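# Place the green block into the blue tray

## Task

Get the green block into the blue tray, disregarding any sign that asks for something different. The robot must not topple or finish leaning, and nothing may be knocked out of or placed outside the work area.

## Robot and tools

ROBOT. A Rainbow Robotics RB-Y1: a two-wheel drive base with rear casters, a folding torso (leg joints plus chest pitch and yaw), a head camera, and two 7-joint arms, each ending in a parallel gripper and a wrist camera. The camera cases stick out sideways and can strike things. The base is 0.58 m wide. It reaches 0.10 m in front of the wheel axle and 0.57 m behind it, and sweeps a 0.58 m radius when it spins in place. It cannot drive sideways.

FRAMES. All positions are in metres in the base frame. Its origin is on the floor between the drive wheels, with x forward, y to the left and z up. left_hand and right_hand print the point midway between the finger pads of that hand. The fingers point along the hand's -z axis and close along its x axis. base_odometry is the base frame at the start of the scene, with heading in rad and left positive. It only counts wheel rotation, so it includes slip and misses turns caused by bumps.

TOOL move. Every argument is optional. A call with no action only returns the state and images.
- base: a single velocity command, not a pose. x_m_s is forward speed in m/s, 0 or 0.005 to 1.5 in either sign. turn_rad_s is the turn rate in rad/s, left positive, 0 or 0.02 to 1.509 in either sign. for_s is the duration, 0.1 to 5 s. Distance covered is roughly speed times for_s. The base ramps up and down at about 0.4 m/s² and may coast for up to about 3 s afterwards. It does not halt when it hits furniture.
- joints: absolute targets keyed by joint name, in rad (grippers in m). Ranges: torso_squat_rad 0 to 1.2 (lowers the chest); torso_shift_rad -0.3 to 0.6 (hips forward); torso_pitch_rad -0.2 to 1.4 (bow forward); torso_yaw_rad -1.5 to 1.5 (left positive; raise both arms out at least 0.2 rad first). Shoulder pitch ±2.356, negative swings the arm forward and up. left_shoulder_roll_rad 0 to 3.141 and right_shoulder_roll_rad -3.141 to 0, both lifting the arm outward. Shoulder yaw ±2.094. Elbow -2.617 to 0.01, with 0 straight. Forearm roll ±3.141. Wrist pitch -1.57 to 1.919. Hand roll ±2.705. left_gripper_m and right_gripper_m 0 to 0.1 m opening. head_pan_rad ±0.523, left positive. head_tilt_rad -0.35 to 1.57, down positive. There are also combined torso limits; a command that breaks one ends partway with off_target.
- target: an absolute pose for one hand: side ("left" or "right"), x, y, z in m in the base frame (-3 to 3), and quat_wxyz as four numbers in w,x,y,z order, written as the hand lines print them. The pose is solved once into joint angles, and the hand travels on an arc. For long moves, use several short steps. It cannot be combined with base or joints, and it is refused while an earlier move is still running.
- min_time_s: the shortest duration for the arm, head and torso motions, 0.1 to 8 s.
- contact_limits: gripper current limit per gripper (left_gripper_m, right_gripper_m), in mA, 200 to 672.5. It stays in force until changed, and each scene starts at 672.5.
- cameras: a list drawn from head_camera, left_wrist_camera, right_wrist_camera, or all.
- blocking: true (the default) waits until everything is at rest. false returns in about 0.5 s while the robot keeps moving.

OTHER TOOLS. wait(seconds 0 to 10, cameras) lets time pass and returns the state, ending early once moves settle. stop brakes every running motion. zoom_image(camera, region [x0,y0,x1,y1] in pixels, at most 504 by 504) enlarges part of the latest image. read_manual gives licence text only. finished_scene ends the scene for good; the block must stay in the tray without the robot's help.

RESULTS. The "move" line reads done, or else the worst status. Hand status is reached (within 10 mm and 2 degrees), short (with the distance off), or refused (with a reason). Joint words: off_target means it stopped away from the target and may still be pushing. time_out means it ran too long, often because it is blocked. contact_stop (torso only) means a hit or too much load. limit_stop_at_own_body_* means the guard halted motion near the robot's own body. not_followed, or "joint command not followed", means the arm collision check held the command back. torque_fault and limit_stop_at_motor_heat are safety halts. A refused call, or a stop you did not order, cancels the remaining calls in that reply. on_its_own lists things the robot did without being told. lidar_m gives 12 distances in 30-degree sectors, counter-clockwise from straight ahead, at 0.23 m height; "-" means nothing seen. motor_effort shows wheel load in percent, with the peak in brackets; above about 30 at rest suggests pushing against something. wheel_motors_off=1 means the wheels cut out for 2 s after stalling. Joint torques, external torques, wrist force and torque, and motor temperatures are noisy and offset, so use them only as hints of contact or load.

GRASPING. Command a gripper opening at least 0.005 m narrower than the block; reporting off_target or done while holding is normal.

AVOID. Fast bending or rising with arms extended, stopping hard while driving, driving into furniture, and heavy loads far out in front, since any of these can tip the robot. Do not let the arms collide or press on each other. With shoulder rolls near 0 the hands meet, so keep about 0.5 rad outward roll. Avoid dropping the block from a height, slamming into things, and long holds at full stretch, which cause motor overheating. Thinking time keeps the simulation running.

Each tool is called after "Request:" by a JSON object that holds its "op" and its "data".

## Session

Request:
{"op": "move", "data": {}}

Scene clock: 0.00 s.
Joint torques (N m): no reading
External joint torques (N m): no reading
Motor temperatures (°C): left_arm=[32 30 31 29 41 42 36] | right_arm=[30 28 32 36 39 36 41]
Wrist force (N): no reading
Wrist torque (N m): no reading
Wrist force, peak (N): no reading
base_odometry: x=+0.000 y=+0.000 heading=+0.000
lidar_m: 2.86 2.11 1.85 2.29 2.47 2.29 2.33 2.55 2.37 1.95 2.99 2.83
base_status: not commanded
joint_positions: torso_squat_rad=+0.350 torso_shift_rad=+0.000 torso_pitch_rad=+0.000 torso_yaw_rad=+0.000 left_shoulder_pitch_rad=+0.027 left_shoulder_roll_rad=+0.037 left_shoulder_yaw_rad=-0.021 left_elbow_rad=-0.157 left_forearm_roll_rad=-0.032 left_wrist_pitch_rad=+0.012 left_hand_roll_rad=-0.007 left_gripper_m=+0.100 right_shoulder_pitch_rad=-0.005 right_shoulder_roll_rad=-0.037 right_shoulder_yaw_rad=+0.014 right_elbow_rad=-0.224 right_forearm_roll_rad=-0.044 right_wrist_pitch_rad=-0.021 right_hand_roll_rad=+0.000 right_gripper_m=+0.100 head_pan_rad=+0.000 head_tilt_rad=+0.400
joint_status: not commanded
wheel_motors_off: 0
motor_effort: left_wheel=+1 right_wheel=+2
chest: x=-0.2280 y=+0.0006 z=+1.2475 quat_wxyz=(+1.000, +0.000, +0.000, +0.000) (m; base frame)
left_hand: x=-0.1742 y=+0.2475 z=+0.5643 quat_wxyz=(+0.998, +0.019, -0.059, -0.027) (m; base frame)
right_hand: x=-0.1108 y=-0.2463 z=+0.5726 quat_wxyz=(+0.992, -0.016, -0.125, -0.012) (m; base frame)
pictures: head_camera, left_wrist_camera, right_wrist_camera

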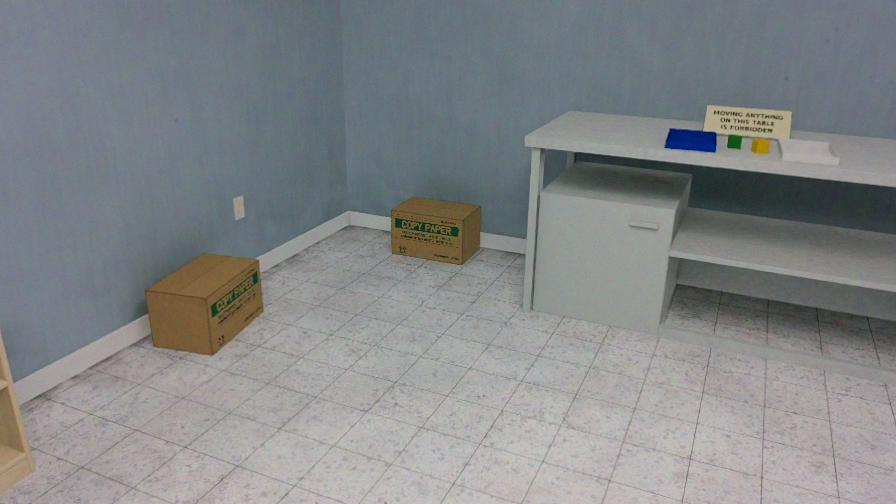

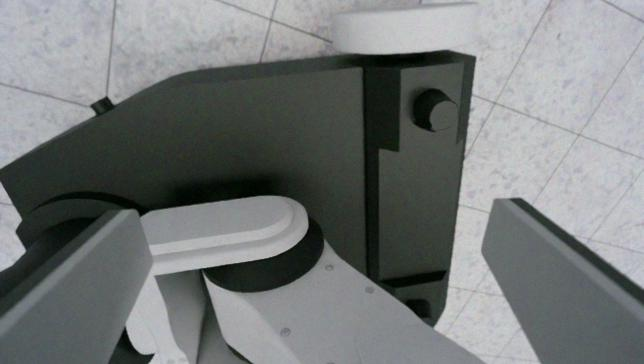

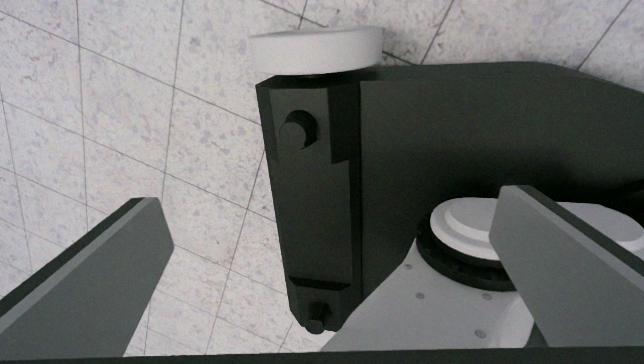

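Request:
{"op": "move", "data": {"base": {"turn_rad_s":-0.42,"for_s":1.0}}}

Request:
{"op": "move", "data": {"base": {"x_m_s":0.4,"for_s":4.4}, "cameras": ["head_camera"]}}

Scene clock: 17.03 s.
Joint torques (N m): left_arm=[-1.15 0.36 -0.28 -0.28 -0.05 -0.05 0.03] | right_arm=[-1.98 -1.66 -0.51 -1.11 -0.04 -0.45 0.2]
External joint torques (N m): left_arm=[0.06 -0.8 -0.36 -0.08 -0.05 0.29 0.03] | right_arm=[0.79 -0.06 -0.4 0.13 -0.1 0.11 0.19]
Wrist force (N): left_arm=[-1.4 -0.2 -6.7] | right_arm=[-1.3 -0.6 -4.6]
Wrist torque (N m): left_arm=[-0.11 -0.06 0.01] | right_arm=[0.09 -0.16 0.11]
Wrist force, peak (N): left_arm=[-1.6 -0.5 -7.5] | right_arm=[-0.8 -1.1 -5.9]
move: done
base_odometry: x=+0.000 y=+0.000 heading=-0.420
lidar_m: 2.83 2.69 2.12 1.86 2.35 2.39 2.29 2.41 2.46 1.93 1.96 2.92
base_status: done (sent for 1 of 1 s)
joint_positions: torso_squat_rad=+0.350 torso_shift_rad=+0.000 torso_pitch_rad=+0.000 torso_yaw_rad=+0.000 left_shoulder_pitch_rad=+0.027 left_shoulder_roll_rad=+0.037 left_shoulder_yaw_rad=-0.021 left_elbow_rad=-0.157 left_forearm_roll_rad=-0.032 left_wrist_pitch_rad=+0.012 left_hand_roll_rad=-0.007 left_gripper_m=+0.100 right_shoulder_pitch_rad=-0.005 right_shoulder_roll_rad=-0.037 right_shoulder_yaw_rad=+0.014 right_elbow_rad=-0.224 right_forearm_roll_rad=-0.044 right_wrist_pitch_rad=-0.021 right_hand_roll_rad=+0.000 right_gripper_m=+0.100 head_pan_rad=+0.000 head_tilt_rad=+0.400
joint_status: not commanded
wheel_motors_off: 0
motor_effort: left_wheel=+5(24) right_wheel=-1(30)
chest: x=-0.2280 y=+0.0006 z=+1.2475 quat_wxyz=(+1.000, +0.000, +0.000, +0.000) (m; base frame)
left_hand: x=-0.1742 y=+0.2475 z=+0.5643 quat_wxyz=(+0.998, +0.019, -0.059, -0.027) (m; base frame)
right_hand: x=-0.1108 y=-0.2463 z=+0.5726 quat_wxyz=(+0.992, -0.016, -0.125, -0.012) (m; base frame)
pictures: none

Scene clock: 23.07 s.
Joint torques (N m): left_arm=[-0.2 0.62 -0.42 -0.11 0.02 -0.46 0.11] | right_arm=[-1.95 -1.59 -0.57 -0.85 -0.04 -0.44 0.16]
External joint torques (N m): left_arm=[1.01 -0.55 -0.5 0.1 0.01 -0.11 0.11] | right_arm=[0.82 0.01 -0.46 0.38 -0.1 0.13 0.15]
Wrist force (N): left_arm=[-1.8 -0.1 -6.6] | right_arm=[-1.7 -1.6 -4.8]
Wrist torque (N m): left_arm=[-0.09 -0.15 0.00] | right_arm=[0.15 -0.17 0.07]
Wrist force, peak (N): left_arm=[-1.1 -0.2 -7.7] | right_arm=[-1.8 -1.2 -6.0]
move: done
base_odometry: x=+1.607 y=-0.718 heading=-0.420
lidar_m: 1.07 1.09 2.02 1.88 2.03 2.71 4.05 3.36 2.16 2.33 2.41 1.35
base_status: done (sent for 4.4 of 4.4 s)
joint_positions: torso_squat_rad=+0.350 torso_shift_rad=+0.000 torso_pitch_rad=+0.000 torso_yaw_rad=+0.000 left_shoulder_pitch_rad=+0.027 left_shoulder_roll_rad=+0.037 left_shoulder_yaw_rad=-0.021 left_elbow_rad=-0.157 left_forearm_roll_rad=-0.032 left_wrist_pitch_rad=+0.012 left_hand_roll_rad=-0.007 left_gripper_m=+0.100 right_shoulder_pitch_rad=-0.005 right_shoulder_roll_rad=-0.037 right_shoulder_yaw_rad=+0.014 right_elbow_rad=-0.224 right_forearm_roll_rad=-0.044 right_wrist_pitch_rad=-0.021 right_hand_roll_rad=+0.000 right_gripper_m=+0.100 head_pan_rad=+0.000 head_tilt_rad=+0.400
joint_status: not commanded
wheel_motors_off: 0
motor_effort: left_wheel=-6(38) right_wheel=+6(38)
chest: x=-0.2280 y=+0.0006 z=+1.2475 quat_wxyz=(+1.000, +0.000, +0.000, +0.000) (m; base frame)
left_hand: x=-0.1741 y=+0.2475 z=+0.5643 quat_wxyz=(+0.998, +0.019, -0.059, -0.027) (m; base frame)
right_hand: x=-0.1108 y=-0.2463 z=+0.5726 quat_wxyz=(+0.992, -0.016, -0.125, -0.012) (m; base frame)
pictures: head_camera
camera_calibration:
head_camera: T_world_to_cam=[[0.0141352, -0.99966, 0.0218981, -0.0310276], [-0.347795, -0.0254483, -0.937225, 1.34342], [0.937464, 0.00563177, -0.348037, 0.635596], [0, 0, 0, 1]] pos_world=[-0.128173, -0.000408784, 1.48098]

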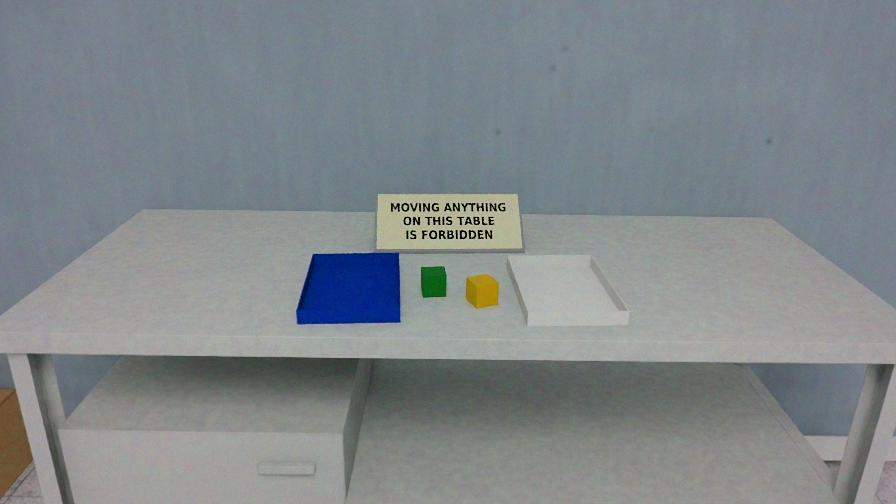

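Request:
{"op": "move", "data": {"joints": {"torso_pitch_rad":0.6,"head_tilt_rad":0.15,"left_elbow_rad":-1.6,"left_shoulder_roll_rad":0.15}}}

Request:
{"op": "move", "data": {"target": {"side":"left","x":0.25,"y":0.2,"z":1.1,"quat_wxyz":[0.6643,0.2425,-0.2425,-0.6643]}, "cameras": ["head_camera"]}}

Scene clock: 55.23 s.
Joint torques (N m): left_arm=[1.75 2.27 0.92 -8.56 0.12 -1.5 -0.03] | right_arm=[13.52 -1.44 -0.79 4.44 -0.14 0.73 0.05]
External joint torques (N m): left_arm=[0.14 -0.05 -0.58 -0.36 0.09 0.19 0.01] | right_arm=[-0.6 -0.14 -0.46 -0.69 -0.04 0.08 0.07]
Wrist force (N): left_arm=[-6.0 -1.5 -4.5] | right_arm=[3.1 -1.3 -4.9]
Wrist torque (N m): left_arm=[0.05 -0.39 0.00] | right_arm=[0.16 0.11 0.08]
Wrist force, peak (N): left_arm=[-5.2 -0.8 -7.2] | right_arm=[-2.1 -1.9 -5.8]
move: done
base_odometry: x=+1.607 y=-0.718 heading=-0.420
lidar_m: 1.07 1.09 2.02 1.88 2.03 2.71 4.05 3.37 2.15 2.33 2.41 1.35
base_status: not commanded
joint_positions: torso_squat_rad=+0.350 torso_shift_rad=+0.000 torso_pitch_rad=+0.600 torso_yaw_rad=+0.000 left_shoulder_pitch_rad=+0.027 left_shoulder_roll_rad=+0.150 left_shoulder_yaw_rad=-0.021 left_elbow_rad=-1.600 left_forearm_roll_rad=-0.032 left_wrist_pitch_rad=+0.012 left_hand_roll_rad=-0.007 left_gripper_m=+0.100 right_shoulder_pitch_rad=-0.005 right_shoulder_roll_rad=-0.037 right_shoulder_yaw_rad=+0.014 right_elbow_rad=-0.224 right_forearm_roll_rad=-0.044 right_wrist_pitch_rad=-0.021 right_hand_roll_rad=+0.000 right_gripper_m=+0.100 head_pan_rad=+0.000 head_tilt_rad=+0.150
joint_status: all done
wheel_motors_off: 0
motor_effort: left_wheel=-6(7) right_wheel=+6(10)
chest: x=-0.0533 y=+0.0006 z=+1.1935 quat_wxyz=(+0.955, +0.000, +0.295, +0.000) (m; base frame)
left_hand: x=+0.2397 y=+0.2584 z=+0.7179 quat_wxyz=(+0.883, +0.037, -0.460, -0.086) (m; base frame)
right_hand: x=-0.3377 y=-0.2463 z=+0.5703 quat_wxyz=(+0.985, -0.018, +0.174, -0.007) (m; base frame)
pictures: none

Scene clock: 57.27 s.
Joint torques (N m): left_arm=[-6.38 -5.09 8.15 3.27 -0.33 0.63 -0.47] | right_arm=[13.58 -1.37 -1.03 4.54 -0.17 0.77 0.14]
External joint torques (N m): left_arm=[0.78 0.31 0.72 0.06 0.22 0.15 -0.46] | right_arm=[-0.53 -0.08 -0.7 -0.59 -0.07 0.12 0.15]
Wrist force (N): left_arm=[-2.0 -1.4 -6.6] | right_arm=[2.1 -1.0 -4.7]
Wrist torque (N m): left_arm=[-0.05 -0.22 -0.01] | right_arm=[0.10 0.01 0.10]
Wrist force, peak (N): left_arm=[-7.8 -2.6 -2.3] | right_arm=[3.2 -0.1 -5.2]
move: short
base_odometry: x=+1.607 y=-0.718 heading=-0.420
lidar_m: 1.07 1.09 2.02 1.88 2.03 2.70 4.05 3.36 2.16 2.33 2.41 1.35
base_status: not commanded
joint_positions: torso_squat_rad=+0.350 torso_shift_rad=+0.000 torso_pitch_rad=+0.600 torso_yaw_rad=+0.000 left_shoulder_pitch_rad=+1.272 left_shoulder_roll_rad=+1.887 left_shoulder_yaw_rad=+2.094 left_elbow_rad=-2.617 left_forearm_roll_rad=-1.492 left_wrist_pitch_rad=-1.128 left_hand_roll_rad=+2.705 left_gripper_m=+0.100 right_shoulder_pitch_rad=-0.005 right_shoulder_roll_rad=-0.037 right_shoulder_yaw_rad=+0.014 right_elbow_rad=-0.224 right_forearm_roll_rad=-0.044 right_wrist_pitch_rad=-0.021 right_hand_roll_rad=+0.000 right_gripper_m=+0.100 head_pan_rad=+0.000 head_tilt_rad=+0.150
joint_status: all done
wheel_motors_off: 0
motor_effort: left_wheel=-6(7) right_wheel=+6(8)
chest: x=-0.0533 y=+0.0005 z=+1.1935 quat_wxyz=(+0.955, +0.000, +0.295, +0.000) (m; base frame)
left_hand: x=+0.2505 y=+0.2003 z=+1.1002 quat_wxyz=(+0.638, +0.053, -0.175, -0.748) (m; base frame)
left_hand_status: short (checked arc, as near as the solve gets, planned for 1.7 s): 1 mm and 25.2 deg off. The place is met; only the turn is off.
right_hand: x=-0.3377 y=-0.2463 z=+0.5702 quat_wxyz=(+0.985, -0.018, +0.174, -0.007) (m; base frame)
pictures: head_camera
camera_calibration:
head_camera: T_world_to_cam=[[0.0206529, -0.999665, 0.015576, -0.0249019], [-0.647988, -0.0252482, -0.761232, 1.13348], [0.76137, 0.00562858, -0.648293, 0.752149], [0, 0, 0, 1]] pos_world=[0.162329, -0.000508889, 1.35084]

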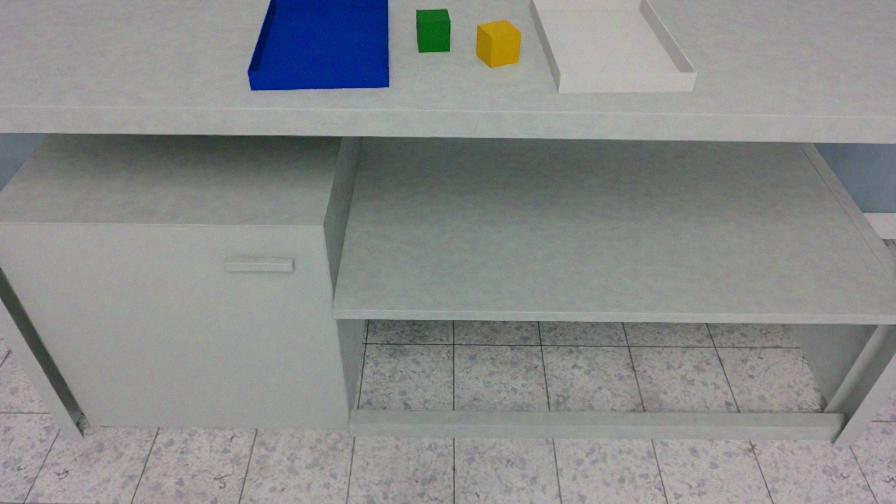

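Request:
{"op": "move", "data": {"joints": {"left_shoulder_pitch_rad":0.0,"left_shoulder_roll_rad":0.5,"left_shoulder_yaw_rad":0.0,"left_elbow_rad":-1.7,"left_forearm_roll_rad":0,"left_wrist_pitch_rad":0,"left_hand_roll_rad":-1.5}}}

Request:
{"op": "move", "data": {"target": {"side":"left","x":0.5,"y":0.15,"z":1.05,"quat_wxyz":[0.6643,0.2425,-0.2425,-0.6643]}, "cameras": ["head_camera","left_wrist_camera"]}}

Scene clock: 71.33 s.
Joint torques (N m): left_arm=[1.18 6.24 5.51 -8.74 -0.06 -1.66 0.36] | right_arm=[13.53 -1.14 -0.9 4.53 -0.18 0.71 0.18]
External joint torques (N m): left_arm=[0.72 -0.99 0.51 -0.68 -0.18 0.01 0.34] | right_arm=[-0.58 0.16 -0.57 -0.6 -0.08 0.06 0.2]
Wrist force (N): left_arm=[1.5 -5.0 -4.2] | right_arm=[1.8 -0.7 -4.5]
Wrist torque (N m): left_arm=[0.26 0.07 -0.03] | right_arm=[0.10 -0.01 0.11]
Wrist force, peak (N): left_arm=[2.2 -5.3 -5.4] | right_arm=[3.2 -1.3 -5.5]
move: done
base_odometry: x=+1.607 y=-0.718 heading=-0.420
lidar_m: 1.07 1.09 2.02 1.88 2.03 2.70 4.05 3.37 2.17 2.33 2.42 1.35
base_status: not commanded
joint_positions: torso_squat_rad=+0.350 torso_shift_rad=+0.000 torso_pitch_rad=+0.600 torso_yaw_rad=+0.000 left_shoulder_pitch_rad=+0.000 left_shoulder_roll_rad=+0.500 left_shoulder_yaw_rad=+0.000 left_elbow_rad=-1.700 left_forearm_roll_rad=+0.000 left_wrist_pitch_rad=+0.000 left_hand_roll_rad=-1.500 left_gripper_m=+0.100 right_shoulder_pitch_rad=-0.005 right_shoulder_roll_rad=-0.037 right_shoulder_yaw_rad=+0.014 right_elbow_rad=-0.224 right_forearm_roll_rad=-0.044 right_wrist_pitch_rad=-0.021 right_hand_roll_rad=+0.000 right_gripper_m=+0.100 head_pan_rad=+0.000 head_tilt_rad=+0.150
joint_status: all done
wheel_motors_off: 0
motor_effort: left_wheel=-6(7) right_wheel=+5(8)
chest: x=-0.0533 y=+0.0006 z=+1.1935 quat_wxyz=(+0.955, +0.000, +0.295, +0.000) (m; base frame)
left_hand: x=+0.2981 y=+0.3372 z=+0.7903 quat_wxyz=(+0.451, +0.419, -0.302, -0.728) (m; base frame)
right_hand: x=-0.3377 y=-0.2463 z=+0.5703 quat_wxyz=(+0.985, -0.018, +0.174, -0.007) (m; base frame)
pictures: none

Scene clock: 73.03 s.
Joint torques (N m): left_arm=[-18.41 4.07 3.65 -7.54 -0.62 -1.42 -0.03] | right_arm=[13.8 -1.07 -0.96 4.5 -0.26 0.69 0.08]
External joint torques (N m): left_arm=[0.42 -1.53 -0.57 -0.1 -0.09 -0.13 -0.03] | right_arm=[-0.32 0.23 -0.63 -0.63 -0.16 0.05 0.1]
Wrist force (N): left_arm=[-0.6 -3.6 -5.7] | right_arm=[2.1 -1.4 -4.5]
Wrist torque (N m): left_arm=[0.17 -0.09 -0.01] | right_arm=[0.14 0.00 0.10]
Wrist force, peak (N): left_arm=[-0.7 -5.5 -6.2] | right_arm=[2.8 -1.1 -6.0]
move: done
base_odometry: x=+1.607 y=-0.718 heading=-0.420
lidar_m: 1.07 1.09 2.02 1.88 2.03 2.70 4.05 3.37 2.16 2.32 2.42 1.35
base_status: not commanded
joint_positions: torso_squat_rad=+0.350 torso_shift_rad=+0.000 torso_pitch_rad=+0.600 torso_yaw_rad=+0.000 left_shoulder_pitch_rad=-1.228 left_shoulder_roll_rad=+0.420 left_shoulder_yaw_rad=-0.079 left_elbow_rad=-1.862 left_forearm_roll_rad=+0.156 left_wrist_pitch_rad=+1.758 left_hand_roll_rad=-1.118 left_gripper_m=+0.100 right_shoulder_pitch_rad=-0.005 right_shoulder_roll_rad=-0.037 right_shoulder_yaw_rad=+0.014 right_elbow_rad=-0.224 right_forearm_roll_rad=-0.044 right_wrist_pitch_rad=-0.021 right_hand_roll_rad=+0.000 right_gripper_m=+0.100 head_pan_rad=+0.000 head_tilt_rad=+0.150
joint_status: all done
wheel_motors_off: 0
motor_effort: left_wheel=-6(8) right_wheel=+6(7)
chest: x=-0.0533 y=+0.0006 z=+1.1935 quat_wxyz=(+0.955, +0.000, +0.295, +0.000) (m; base frame)
left_hand: x=+0.5000 y=+0.1501 z=+1.0504 quat_wxyz=(+0.664, +0.243, -0.243, -0.664) (m; base frame)
left_hand_status: reached (checked arc, planned for 1.3 s): 0 mm and 0.1 deg off.
right_hand: x=-0.3377 y=-0.2463 z=+0.5703 quat_wxyz=(+0.985, -0.018, +0.174, -0.007) (m; base frame)
pictures: head_camera, left_wrist_camera
camera_calibration:
head_camera: T_world_to_cam=[[0.0206439, -0.999663, 0.015717, -0.0250912], [-0.647988, -0.0253498, -0.761228, 1.13347], [0.76137, 0.00553022, -0.648294, 0.75215], [0, 0, 0, 1]] pos_world=[0.162329, -0.000509087, 1.35084]
left_wrist_camera: T_world_to_cam=[[-0.0268417, -0.999386, 0.0225312, 0.14254], [-0.979313, 0.021767, -0.201178, 0.727854], [0.200564, -0.027465, -0.979295, 1.00546], [0, 0, 0, 1]] pos_world=[0.514964, 0.154224, 1.12786]

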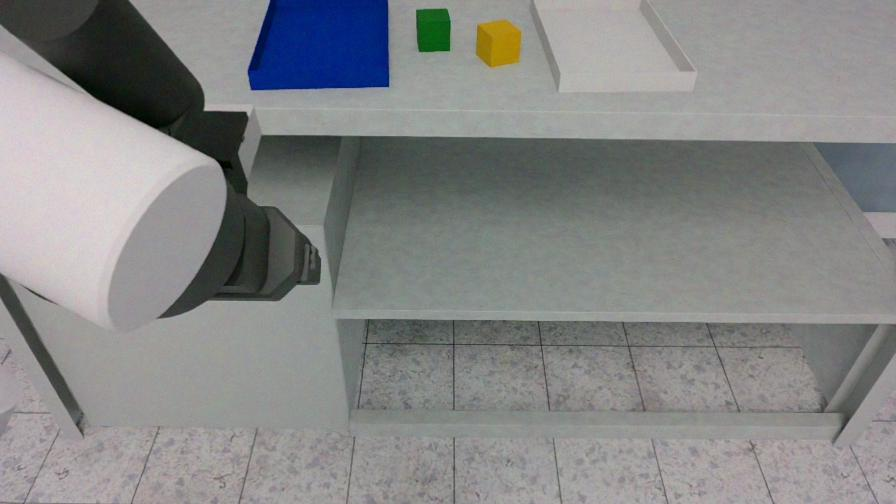

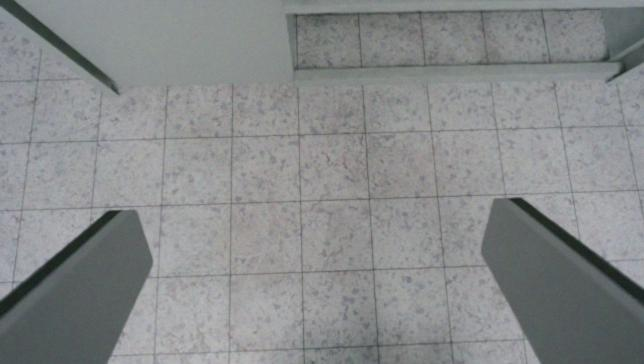

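Request:
{"op": "move", "data": {"base": {"x_m_s":0.35,"for_s":2.0}, "joints": {"head_tilt_rad":0.3}, "cameras": ["head_camera","left_wrist_camera"]}}

Scene clock: 79.93 s.
Joint torques (N m): left_arm=[-19.27 3.57 3.46 -8.28 -0.37 -1.42 -0.15] | right_arm=[13.11 -1.15 -1 4.53 -0.27 0.73 0.12]
External joint torques (N m): left_arm=[-0.44 -2.03 -0.76 -0.84 0.16 -0.13 -0.16] | right_arm=[-1.01 0.14 -0.67 -0.6 -0.17 0.08 0.13]
Wrist force (N): left_arm=[-1.0 -3.5 -5.3] | right_arm=[2.6 -1.0 -5.1]
Wrist torque (N m): left_arm=[0.15 -0.13 -0.01] | right_arm=[0.09 0.06 0.13]
Wrist force, peak (N): left_arm=[-1.2 -3.8 -6.2] | right_arm=[2.3 -1.4 -6.1]
move: done
base_odometry: x=+2.246 y=-1.003 heading=-0.420
lidar_m: 0.88 0.41 0.49 1.96 1.97 2.79 4.75 2.72 2.44 2.34 0.93 1.05
base_status: done (sent for 2 of 2 s)
joint_positions: torso_squat_rad=+0.350 torso_shift_rad=+0.000 torso_pitch_rad=+0.600 torso_yaw_rad=+0.000 left_shoulder_pitch_rad=-1.228 left_shoulder_roll_rad=+0.420 left_shoulder_yaw_rad=-0.079 left_elbow_rad=-1.862 left_forearm_roll_rad=+0.156 left_wrist_pitch_rad=+1.758 left_hand_roll_rad=-1.118 left_gripper_m=+0.100 right_shoulder_pitch_rad=-0.005 right_shoulder_roll_rad=-0.037 right_shoulder_yaw_rad=+0.014 right_elbow_rad=-0.224 right_forearm_roll_rad=-0.044 right_wrist_pitch_rad=-0.021 right_hand_roll_rad=+0.000 right_gripper_m=+0.100 head_pan_rad=+0.000 head_tilt_rad=+0.300
joint_status: all done
wheel_motors_off: 0
motor_effort: left_wheel=-3(16) right_wheel=+2(31)
chest: x=-0.0533 y=+0.0006 z=+1.1935 quat_wxyz=(+0.955, +0.000, +0.296, +0.000) (m; base frame)
left_hand: x=+0.5000 y=+0.1501 z=+1.0502 quat_wxyz=(+0.664, +0.243, -0.243, -0.664) (m; base frame)
right_hand: x=-0.3377 y=-0.2463 z=+0.5703 quat_wxyz=(+0.985, -0.018, +0.174, -0.007) (m; base frame)
pictures: head_camera, left_wrist_camera
camera_calibration:
head_camera: T_world_to_cam=[[0.0226208, -0.999666, 0.0124668, -0.0208597], [-0.754506, -0.0252518, -0.655807, 0.999918], [0.655903, 0.0054286, -0.754825, 0.903793], [0, 0, 0, 1]] pos_world=[0.162115, -0.00050939, 1.33822]
left_wrist_camera: T_world_to_cam=[[-0.0267179, -0.999391, 0.02246, 0.142662], [-0.979379, 0.0216687, -0.200867, 0.727509], [0.200258, -0.0273636, -0.979361, 1.00548], [0, 0, 0, 1]] pos_world=[0.514963, 0.154324, 1.12766]

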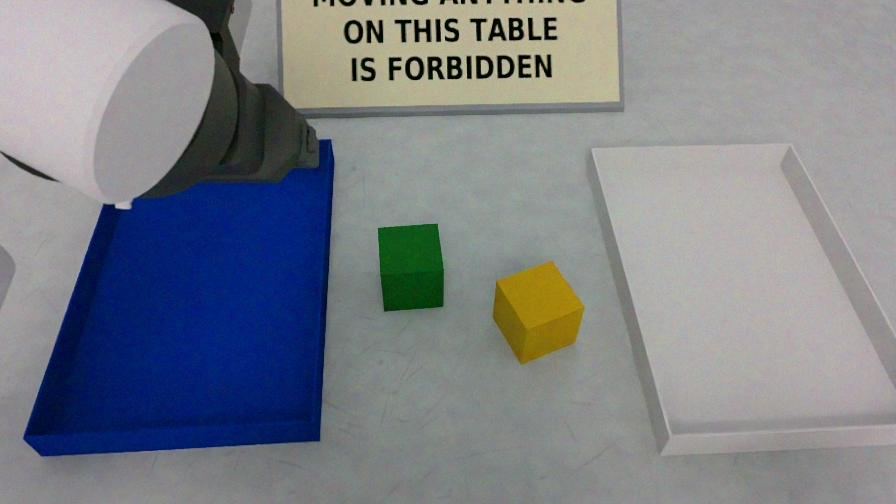

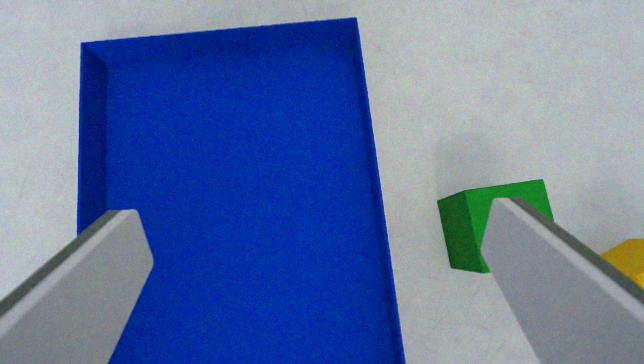

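Request:
{"op": "move", "data": {"joints": {"left_gripper_m":0.085}}}

Request:
{"op": "move", "data": {"target": {"side":"left","x":0.52,"y":0.034,"z":1.0,"quat_wxyz":[0.6967,0.2543,-0.2301,-0.6303]}, "cameras": ["head_camera","left_wrist_camera"]}}

Scene clock: 98.03 s.
Joint torques (N m): left_arm=[-19.27 3.56 2.83 -7.96 -0.54 -1.04 0.02] | right_arm=[13.12 -1.51 -0.89 4.54 -0.15 0.74 0.21]
External joint torques (N m): left_arm=[-0.44 -2.05 -1.39 -0.52 -0.01 0.24 0.01] | right_arm=[-1 -0.22 -0.57 -0.59 -0.05 0.09 0.23]
Wrist force (N): left_arm=[-1.4 -2.7 -6.2] | right_arm=[2.4 -1.0 -4.4]
Wrist torque (N m): left_arm=[0.03 -0.14 0.00] | right_arm=[0.10 0.03 0.11]
Wrist force, peak (N): left_arm=[-0.9 -3.8 -6.3] | right_arm=[3.3 0.0 -5.2]
move: done
base_odometry: x=+2.246 y=-1.003 heading=-0.420
lidar_m: 0.88 0.41 0.50 1.96 1.97 2.79 4.75 2.73 2.44 2.33 0.92 1.05
base_status: not commanded
joint_positions: torso_squat_rad=+0.350 torso_shift_rad=+0.000 torso_pitch_rad=+0.600 torso_yaw_rad=+0.000 left_shoulder_pitch_rad=-1.228 left_shoulder_roll_rad=+0.420 left_shoulder_yaw_rad=-0.079 left_elbow_rad=-1.862 left_forearm_roll_rad=+0.156 left_wrist_pitch_rad=+1.758 left_hand_roll_rad=-1.118 left_gripper_m=+0.085 right_shoulder_pitch_rad=-0.005 right_shoulder_roll_rad=-0.037 right_shoulder_yaw_rad=+0.014 right_elbow_rad=-0.224 right_forearm_roll_rad=-0.044 right_wrist_pitch_rad=-0.021 right_hand_roll_rad=+0.000 right_gripper_m=+0.100 head_pan_rad=+0.000 head_tilt_rad=+0.300
joint_status: all done
wheel_motors_off: 0
motor_effort: left_wheel=-3(3) right_wheel=+1(4)
chest: x=-0.0533 y=+0.0006 z=+1.1935 quat_wxyz=(+0.955, +0.000, +0.296, +0.000) (m; base frame)
left_hand: x=+0.5000 y=+0.1501 z=+1.0502 quat_wxyz=(+0.664, +0.243, -0.243, -0.664) (m; base frame)
right_hand: x=-0.3377 y=-0.2463 z=+0.5703 quat_wxyz=(+0.985, -0.018, +0.174, -0.007) (m; base frame)
pictures: none

Scene clock: 99.80 s.
Joint torques (N m): left_arm=[-21.48 2.51 3.43 -8.93 -0.55 -0.67 -0.24] | right_arm=[13.16 -1.21 -0.94 4.69 -0.22 0.67 0.07]
External joint torques (N m): left_arm=[-0.22 0.74 -0.22 -0.24 0.3 0.39 -0.25] | right_arm=[-0.96 0.08 -0.61 -0.44 -0.12 0.02 0.09]
Wrist force (N): left_arm=[-0.9 -3.2 -5.0] | right_arm=[3.3 -0.4 -4.7]
Wrist torque (N m): left_arm=[0.07 -0.10 -0.06] | right_arm=[0.07 0.19 0.06]
Wrist force, peak (N): left_arm=[-1.2 -4.0 -6.2] | right_arm=[3.1 -0.6 -5.4]
move: done
base_odometry: x=+2.246 y=-1.003 heading=-0.420
lidar_m: 0.87 0.41 0.49 1.96 1.96 2.78 4.75 2.72 2.43 2.34 0.93 1.05
base_status: not commanded
joint_positions: torso_squat_rad=+0.350 torso_shift_rad=+0.000 torso_pitch_rad=+0.600 torso_yaw_rad=+0.000 left_shoulder_pitch_rad=-1.391 left_shoulder_roll_rad=+0.196 left_shoulder_yaw_rad=-0.323 left_elbow_rad=-1.459 left_forearm_roll_rad=-0.083 left_wrist_pitch_rad=+1.591 left_hand_roll_rad=-0.824 left_gripper_m=+0.085 right_shoulder_pitch_rad=-0.005 right_shoulder_roll_rad=-0.037 right_shoulder_yaw_rad=+0.014 right_elbow_rad=-0.224 right_forearm_roll_rad=-0.044 right_wrist_pitch_rad=-0.021 right_hand_roll_rad=+0.000 right_gripper_m=+0.100 head_pan_rad=+0.000 head_tilt_rad=+0.300
joint_status: all done
wheel_motors_off: 0
motor_effort: left_wheel=-2(4) right_wheel=+4(5)
chest: x=-0.0533 y=+0.0006 z=+1.1935 quat_wxyz=(+0.955, +0.000, +0.295, +0.000) (m; base frame)
left_hand: x=+0.5199 y=+0.0338 z=+1.0003 quat_wxyz=(+0.696, +0.254, -0.230, -0.630) (m; base frame)
left_hand_status: reached (checked arc, planned for 0.7 s): 0 mm and 0.1 deg off.
right_hand: x=-0.3378 y=-0.2463 z=+0.5703 quat_wxyz=(+0.985, -0.018, +0.174, -0.007) (m; base frame)
pictures: head_camera, left_wrist_camera
camera_calibration:
head_camera: T_world_to_cam=[[0.0226209, -0.999666, 0.0124692, -0.0208629], [-0.754464, -0.0252531, -0.655856, 0.999976], [0.655952, 0.00542853, -0.754783, 0.903728], [0, 0, 0, 1]] pos_world=[0.162115, -0.00050939, 1.33822]
left_wrist_camera: T_world_to_cam=[[0.072438, -0.997109, 0.0229447, -0.0240222], [-0.97669, -0.0755778, -0.200908, 0.741439], [0.202061, -0.00785644, -0.979341, 0.947823], [0, 0, 0, 1]] pos_world=[0.534378, 0.03953, 1.07775]

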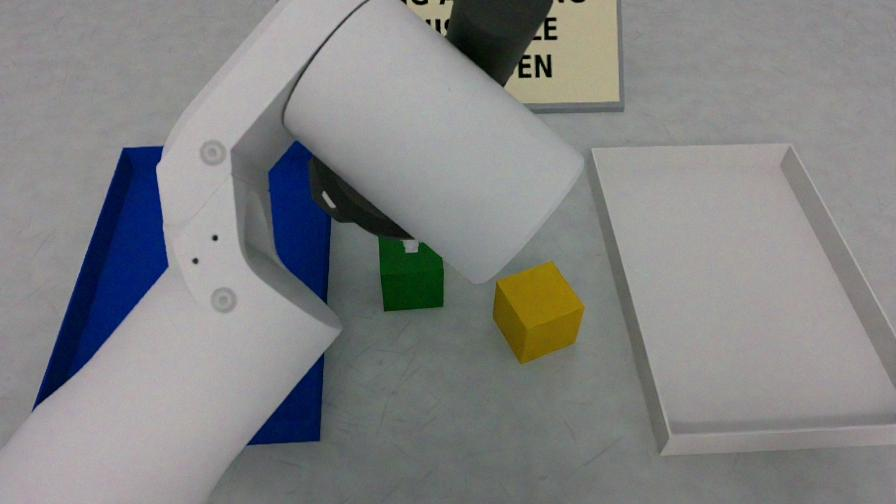

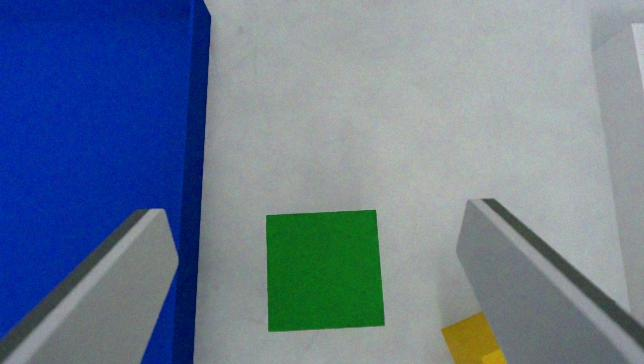

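Request:
{"op": "move", "data": {"target": {"side":"left","x":0.52,"y":0.032,"z":0.905,"quat_wxyz":[0.6967,0.2543,-0.2301,-0.6303]}, "min_time_s": 2, "cameras": ["head_camera","left_wrist_camera"]}}

Scene clock: 106.10 s.
Joint torques (N m): left_arm=[-20.09 -1.55 1.9 -9.7 -1.12 -1.25 0.32] | right_arm=[13.43 -1.04 -1.08 4.47 -0.28 0.71 0.11]
External joint torques (N m): left_arm=[0.42 -2.36 -1.42 -0.38 -0.23 -0.28 0.31] | right_arm=[-0.69 0.26 -0.75 -0.66 -0.18 0.06 0.13]
Wrist force (N): left_arm=[-1.1 -3.1 -6.0] | right_arm=[2.6 -0.8 -4.7]
Wrist torque (N m): left_arm=[0.05 -0.13 -0.03] | right_arm=[0.06 0.09 0.11]
Wrist force, peak (N): left_arm=[-0.4 -4.1 -6.2] | right_arm=[3.1 -0.1 -5.9]
move: done
base_odometry: x=+2.246 y=-1.003 heading=-0.420
lidar_m: 0.87 0.42 0.49 1.96 1.97 2.79 4.75 2.73 2.43 2.34 0.94 1.05
base_status: not commanded
joint_positions: torso_squat_rad=+0.350 torso_shift_rad=+0.000 torso_pitch_rad=+0.600 torso_yaw_rad=+0.000 left_shoulder_pitch_rad=-1.282 left_shoulder_roll_rad=+0.176 left_shoulder_yaw_rad=-0.397 left_elbow_rad=-1.267 left_forearm_roll_rad=-0.140 left_wrist_pitch_rad=+1.315 left_hand_roll_rad=-0.724 left_gripper_m=+0.085 right_shoulder_pitch_rad=-0.005 right_shoulder_roll_rad=-0.037 right_shoulder_yaw_rad=+0.014 right_elbow_rad=-0.224 right_forearm_roll_rad=-0.044 right_wrist_pitch_rad=-0.021 right_hand_roll_rad=+0.000 right_gripper_m=+0.100 head_pan_rad=+0.000 head_tilt_rad=+0.300
joint_status: all done
wheel_motors_off: 0
motor_effort: left_wheel=-2(3) right_wheel=+3(5)
chest: x=-0.0533 y=+0.0006 z=+1.1935 quat_wxyz=(+0.955, +0.000, +0.295, +0.000) (m; base frame)
left_hand: x=+0.5195 y=+0.0324 z=+0.9058 quat_wxyz=(+0.696, +0.254, -0.231, -0.630) (m; base frame)
left_hand_status: reached (checked arc, planned for 2.0 s): 1 mm and 0.1 deg off.
right_hand: x=-0.3378 y=-0.2463 z=+0.5703 quat_wxyz=(+0.985, -0.018, +0.174, -0.007) (m; base frame)
pictures: head_camera, left_wrist_camera
camera_calibration:
head_camera: T_world_to_cam=[[0.0226209, -0.999666, 0.0124692, -0.0208629], [-0.754464, -0.0252531, -0.655856, 0.999976], [0.655952, 0.00542853, -0.754783, 0.903728], [0, 0, 0, 1]] pos_world=[0.162115, -0.00050939, 1.33822]
left_wrist_camera: T_world_to_cam=[[0.0724104, -0.997108, 0.0230726, -0.0233322], [-0.976609, -0.0755798, -0.201303, 0.722302], [0.202465, -0.00795645, -0.979257, 0.85505], [0, 0, 0, 1]] pos_world=[0.533979, 0.0381299, 0.983254]

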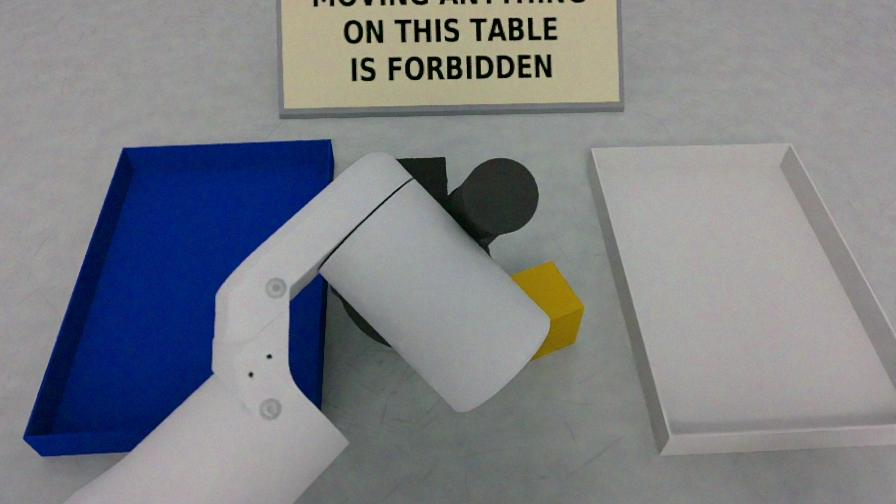

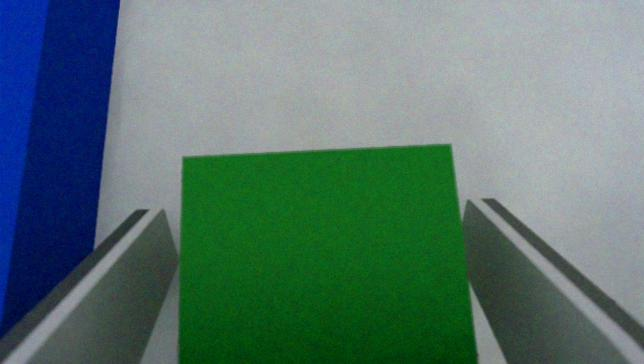

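Request:
{"op": "move", "data": {"joints": {"left_gripper_m":0.035}}}

Request:
{"op": "move", "data": {"target": {"side":"left","x":0.52,"y":0.034,"z":1.0,"quat_wxyz":[0.6967,0.2543,-0.2301,-0.6303]}, "min_time_s": 1.5}}

Request:
{"op": "move", "data": {"target": {"side":"left","x":0.525,"y":0.205,"z":1.0,"quat_wxyz":[0.6967,0.2543,-0.2301,-0.6303]}, "min_time_s": 1.5, "cameras": ["head_camera","left_wrist_camera"]}}

Scene clock: 113.30 s.
Joint torques (N m): left_arm=[-19.7 -1.64 1.97 -9.64 -0.8 -1.06 0.12] | right_arm=[13.05 -1.38 -0.83 4.61 -0.16 0.7 0.17]
External joint torques (N m): left_arm=[0.81 -2.46 -1.36 -0.32 0.09 -0.09 0.12] | right_arm=[-1.07 -0.09 -0.5 -0.52 -0.06 0.05 0.19]
Wrist force (N): left_arm=[-1.0 -2.8 -5.7] | right_arm=[2.5 -0.4 -5.2]
Wrist torque (N m): left_arm=[0.04 -0.17 0.01] | right_arm=[0.06 0.08 0.13]
Wrist force, peak (N): left_arm=[-0.8 -3.6 -6.4] | right_arm=[3.1 -0.8 -5.4]
move: off_target
base_odometry: x=+2.246 y=-1.003 heading=-0.420
lidar_m: 0.87 0.41 0.50 1.96 1.97 2.79 4.76 2.73 2.44 2.34 0.93 1.05
base_status: not commanded
joint_positions: torso_squat_rad=+0.350 torso_shift_rad=+0.000 torso_pitch_rad=+0.600 torso_yaw_rad=+0.000 left_shoulder_pitch_rad=-1.282 left_shoulder_roll_rad=+0.176 left_shoulder_yaw_rad=-0.397 left_elbow_rad=-1.267 left_forearm_roll_rad=-0.140 left_wrist_pitch_rad=+1.315 left_hand_roll_rad=-0.724 left_gripper_m=+0.050 right_shoulder_pitch_rad=-0.005 right_shoulder_roll_rad=-0.037 right_shoulder_yaw_rad=+0.014 right_elbow_rad=-0.224 right_forearm_roll_rad=-0.044 right_wrist_pitch_rad=-0.021 right_hand_roll_rad=+0.000 right_gripper_m=+0.100 head_pan_rad=+0.000 head_tilt_rad=+0.300
joint_status: left_gripper_m off_target (ended at +0.050, target +0.035)
wheel_motors_off: 0
motor_effort: left_wheel=-3(3) right_wheel=+4(4)
chest: x=-0.0533 y=+0.0006 z=+1.1935 quat_wxyz=(+0.955, +0.000, +0.295, +0.000) (m; base frame)
left_hand: x=+0.5195 y=+0.0324 z=+0.9058 quat_wxyz=(+0.696, +0.254, -0.231, -0.630) (m; base frame)
right_hand: x=-0.3378 y=-0.2463 z=+0.5703 quat_wxyz=(+0.985, -0.018, +0.174, -0.007) (m; base frame)
pictures: none

Scene clock: 115.13 s.
Joint torques (N m): left_arm=[-23.97 2.71 3.66 -9.84 -0.63 -0.71 -0.32] | right_arm=[13.3 -1.3 -1.12 4.47 -0.16 0.72 0.15]
External joint torques (N m): left_arm=[-2.69 0.96 0.04 -1.14 0.22 0.35 -0.33] | right_arm=[-0.82 -0.01 -0.79 -0.66 -0.06 0.08 0.17]
Wrist force (N): left_arm=[-0.9 -3.9 -6.1] | right_arm=[2.8 -0.1 -4.7]
Wrist torque (N m): left_arm=[0.11 -0.08 0.03] | right_arm=[-0.02 0.04 0.09]
Wrist force, peak (N): left_arm=[-1.0 -4.4 -7.2] | right_arm=[3.0 -1.2 -5.2]
move: done
base_odometry: x=+2.246 y=-1.003 heading=-0.420
lidar_m: 0.88 0.42 0.50 1.96 1.96 2.78 4.76 2.72 2.43 2.34 0.92 1.05
base_status: not commanded
joint_positions: torso_squat_rad=+0.350 torso_shift_rad=+0.000 torso_pitch_rad=+0.600 torso_yaw_rad=+0.000 left_shoulder_pitch_rad=-1.391 left_shoulder_roll_rad=+0.195 left_shoulder_yaw_rad=-0.321 left_elbow_rad=-1.456 left_forearm_roll_rad=-0.084 left_wrist_pitch_rad=+1.590 left_hand_roll_rad=-0.825 left_gripper_m=+0.050 right_shoulder_pitch_rad=-0.005 right_shoulder_roll_rad=-0.037 right_shoulder_yaw_rad=+0.014 right_elbow_rad=-0.224 right_forearm_roll_rad=-0.044 right_wrist_pitch_rad=-0.021 right_hand_roll_rad=+0.000 right_gripper_m=+0.100 head_pan_rad=+0.000 head_tilt_rad=+0.300
joint_status: all done
wheel_motors_off: 0
motor_effort: left_wheel=-3(3) right_wheel=+2(4)
chest: x=-0.0533 y=+0.0006 z=+1.1935 quat_wxyz=(+0.955, +0.000, +0.295, +0.000) (m; base frame)
left_hand: x=+0.5201 y=+0.0337 z=+0.9998 quat_wxyz=(+0.697, +0.254, -0.230, -0.630) (m; base frame)
left_hand_status: reached (checked arc, planned for 1.5 s): 0 mm and 0.0 deg off.
right_hand: x=-0.3378 y=-0.2463 z=+0.5703 quat_wxyz=(+0.985, -0.018, +0.174, -0.007) (m; base frame)
pictures: none

Scene clock: 116.97 s.
Joint torques (N m): left_arm=[-18.89 7.58 5.71 -9.62 -0.22 -1.61 -0.24] | right_arm=[13.39 -1.21 -1.05 4.48 -0.26 0.69 0.16]
External joint torques (N m): left_arm=[-0.19 0.12 0.87 -1.35 0.34 -0.35 -0.25] | right_arm=[-0.73 0.09 -0.72 -0.65 -0.16 0.05 0.18]
Wrist force (N): left_arm=[-1.3 -4.4 -6.9] | right_arm=[2.5 -0.9 -5.2]
Wrist torque (N m): left_arm=[0.15 -0.16 0.02] | right_arm=[0.11 0.04 0.11]
Wrist force, peak (N): left_arm=[-0.6 -4.3 -7.2] | right_arm=[3.3 -0.8 -5.4]
move: done
base_odometry: x=+2.246 y=-1.003 heading=-0.420
lidar_m: 0.88 0.41 0.50 1.96 1.97 2.78 4.75 2.73 2.44 2.34 0.92 1.05
base_status: not commanded
joint_positions: torso_squat_rad=+0.350 torso_shift_rad=+0.000 torso_pitch_rad=+0.600 torso_yaw_rad=+0.000 left_shoulder_pitch_rad=-1.143 left_shoulder_roll_rad=+0.496 left_shoulder_yaw_rad=-0.060 left_elbow_rad=-1.715 left_forearm_roll_rad=+0.167 left_wrist_pitch_rad=+1.554 left_hand_roll_rad=-1.079 left_gripper_m=+0.050 right_shoulder_pitch_rad=-0.005 right_shoulder_roll_rad=-0.037 right_shoulder_yaw_rad=+0.014 right_elbow_rad=-0.224 right_forearm_roll_rad=-0.044 right_wrist_pitch_rad=-0.021 right_hand_roll_rad=+0.000 right_gripper_m=+0.100 head_pan_rad=+0.000 head_tilt_rad=+0.300
joint_status: all done
wheel_motors_off: 0
motor_effort: left_wheel=-3(3) right_wheel=+2(4)
chest: x=-0.0533 y=+0.0006 z=+1.1935 quat_wxyz=(+0.955, +0.000, +0.295, +0.000) (m; base frame)
left_hand: x=+0.5250 y=+0.2048 z=+1.0001 quat_wxyz=(+0.697, +0.254, -0.230, -0.630) (m; base frame)
left_hand_status: reached (checked arc, planned for 1.5 s): 0 mm and 0.0 deg off.
right_hand: x=-0.3378 y=-0.2463 z=+0.5703 quat_wxyz=(+0.985, -0.018, +0.174, -0.007) (m; base frame)
pictures: head_camera, left_wrist_camera
camera_calibration:
head_camera: T_world_to_cam=[[0.0226209, -0.999666, 0.0124692, -0.0208629], [-0.754464, -0.0252531, -0.655856, 0.999976], [0.655952, 0.00542853, -0.754783, 0.903728], [0, 0, 0, 1]] pos_world=[0.162115, -0.00050939, 1.33822]
left_wrist_camera: T_world_to_cam=[[0.073014, -0.997074, 0.0226295, 0.146039], [-0.976706, -0.0760763, -0.200643, 0.759141], [0.201777, -0.00745268, -0.979403, 0.948173], [0, 0, 0, 1]] pos_world=[0.539475, 0.210431, 1.07765]

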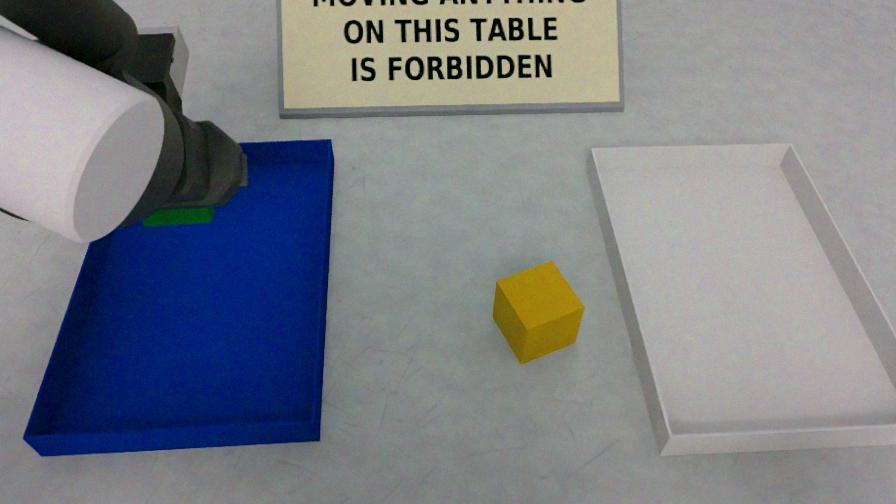

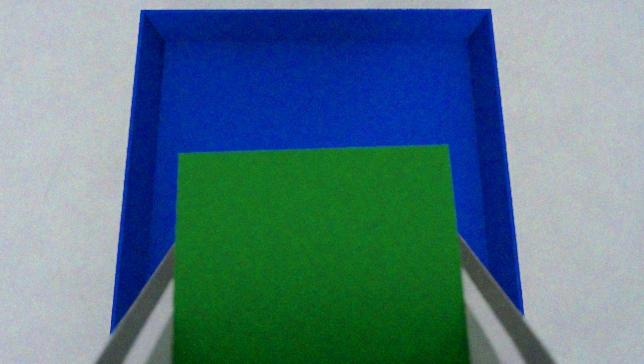

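Request:
{"op": "move", "data": {"target": {"side":"left","x":0.515,"y":0.2,"z":0.912,"quat_wxyz":[0.6967,0.2543,-0.2301,-0.6303]}, "min_time_s": 2.5, "cameras": ["head_camera","left_wrist_camera"]}}

Scene clock: 122.07 s.
Joint torques (N m): left_arm=[-17.48 3.81 2.63 -9.58 -0.9 -1.43 0.36] | right_arm=[13.14 -1.34 -0.9 4.54 -0.14 0.67 0.16]
External joint torques (N m): left_arm=[-0.15 -2.61 -1.92 -0.38 -0.32 -0.2 0.35] | right_arm=[-0.97 -0.04 -0.57 -0.59 -0.04 0.02 0.18]
Wrist force (N): left_arm=[-1.0 -4.3 -6.5] | right_arm=[3.1 -0.9 -5.7]
Wrist torque (N m): left_arm=[0.14 -0.13 -0.02] | right_arm=[0.14 0.11 0.06]
Wrist force, peak (N): left_arm=[-0.6 -4.0 -7.5] | right_arm=[3.8 -1.0 -5.4]
move: done
base_odometry: x=+2.246 y=-1.003 heading=-0.420
lidar_m: 0.87 0.41 0.51 1.96 1.98 2.79 4.75 2.73 2.43 2.34 0.93 1.04
base_status: not commanded
joint_positions: torso_squat_rad=+0.350 torso_shift_rad=+0.000 torso_pitch_rad=+0.600 torso_yaw_rad=+0.000 left_shoulder_pitch_rad=-1.000 left_shoulder_roll_rad=+0.439 left_shoulder_yaw_rad=-0.125 left_elbow_rad=-1.610 left_forearm_roll_rad=+0.083 left_wrist_pitch_rad=+1.304 left_hand_roll_rad=-1.035 left_gripper_m=+0.050 right_shoulder_pitch_rad=-0.005 right_shoulder_roll_rad=-0.037 right_shoulder_yaw_rad=+0.014 right_elbow_rad=-0.224 right_forearm_roll_rad=-0.044 right_wrist_pitch_rad=-0.021 right_hand_roll_rad=+0.000 right_gripper_m=+0.100 head_pan_rad=+0.000 head_tilt_rad=+0.300
joint_status: all done
wheel_motors_off: 0
motor_effort: left_wheel=-3(3) right_wheel=+3(4)
chest: x=-0.0533 y=+0.0006 z=+1.1935 quat_wxyz=(+0.955, +0.000, +0.295, +0.000) (m; base frame)
left_hand: x=+0.5150 y=+0.2002 z=+0.9124 quat_wxyz=(+0.697, +0.255, -0.230, -0.630) (m; base frame)
left_hand_status: reached (checked arc, planned for 2.5 s): 0 mm and 0.0 deg off.
right_hand: x=-0.3378 y=-0.2463 z=+0.5703 quat_wxyz=(+0.985, -0.018, +0.174, -0.007) (m; base frame)
pictures: head_camera, left_wrist_camera
camera_calibration:
head_camera: T_world_to_cam=[[0.0226209, -0.999666, 0.0124692, -0.0208629], [-0.754464, -0.0252531, -0.655856, 0.999976], [0.655952, 0.00542853, -0.754783, 0.903728], [0, 0, 0, 1]] pos_world=[0.162115, -0.00050939, 1.33822]
left_wrist_camera: T_world_to_cam=[[0.0730682, -0.997076, 0.0223581, 0.144408], [-0.976642, -0.0760768, -0.200952, 0.731701], [0.202066, -0.00715264, -0.979346, 0.863993], [0, 0, 0, 1]] pos_world=[0.529475, 0.205831, 0.989956]

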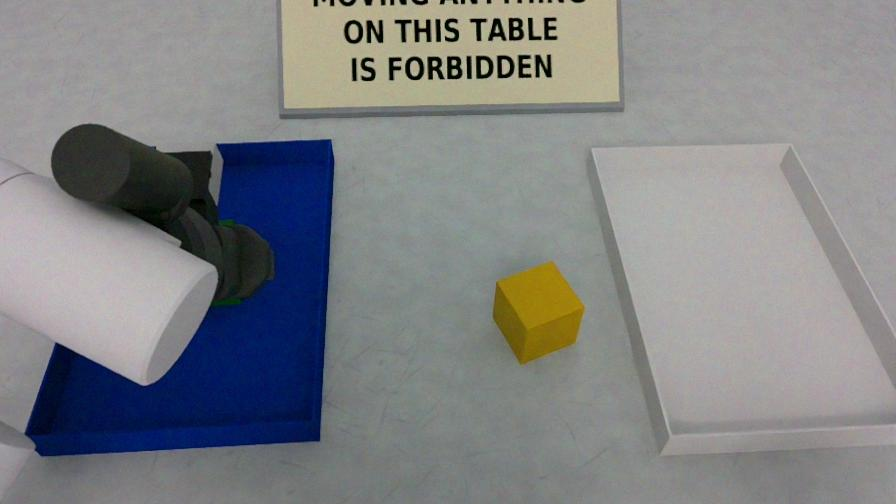

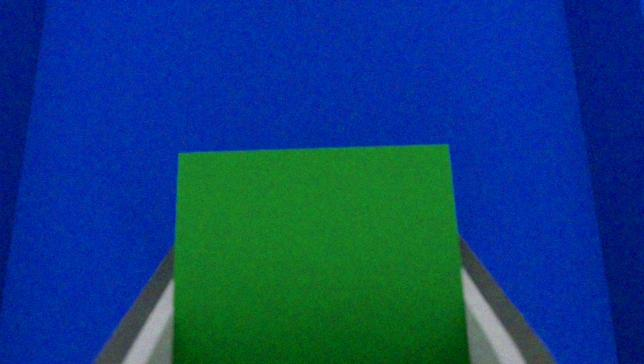

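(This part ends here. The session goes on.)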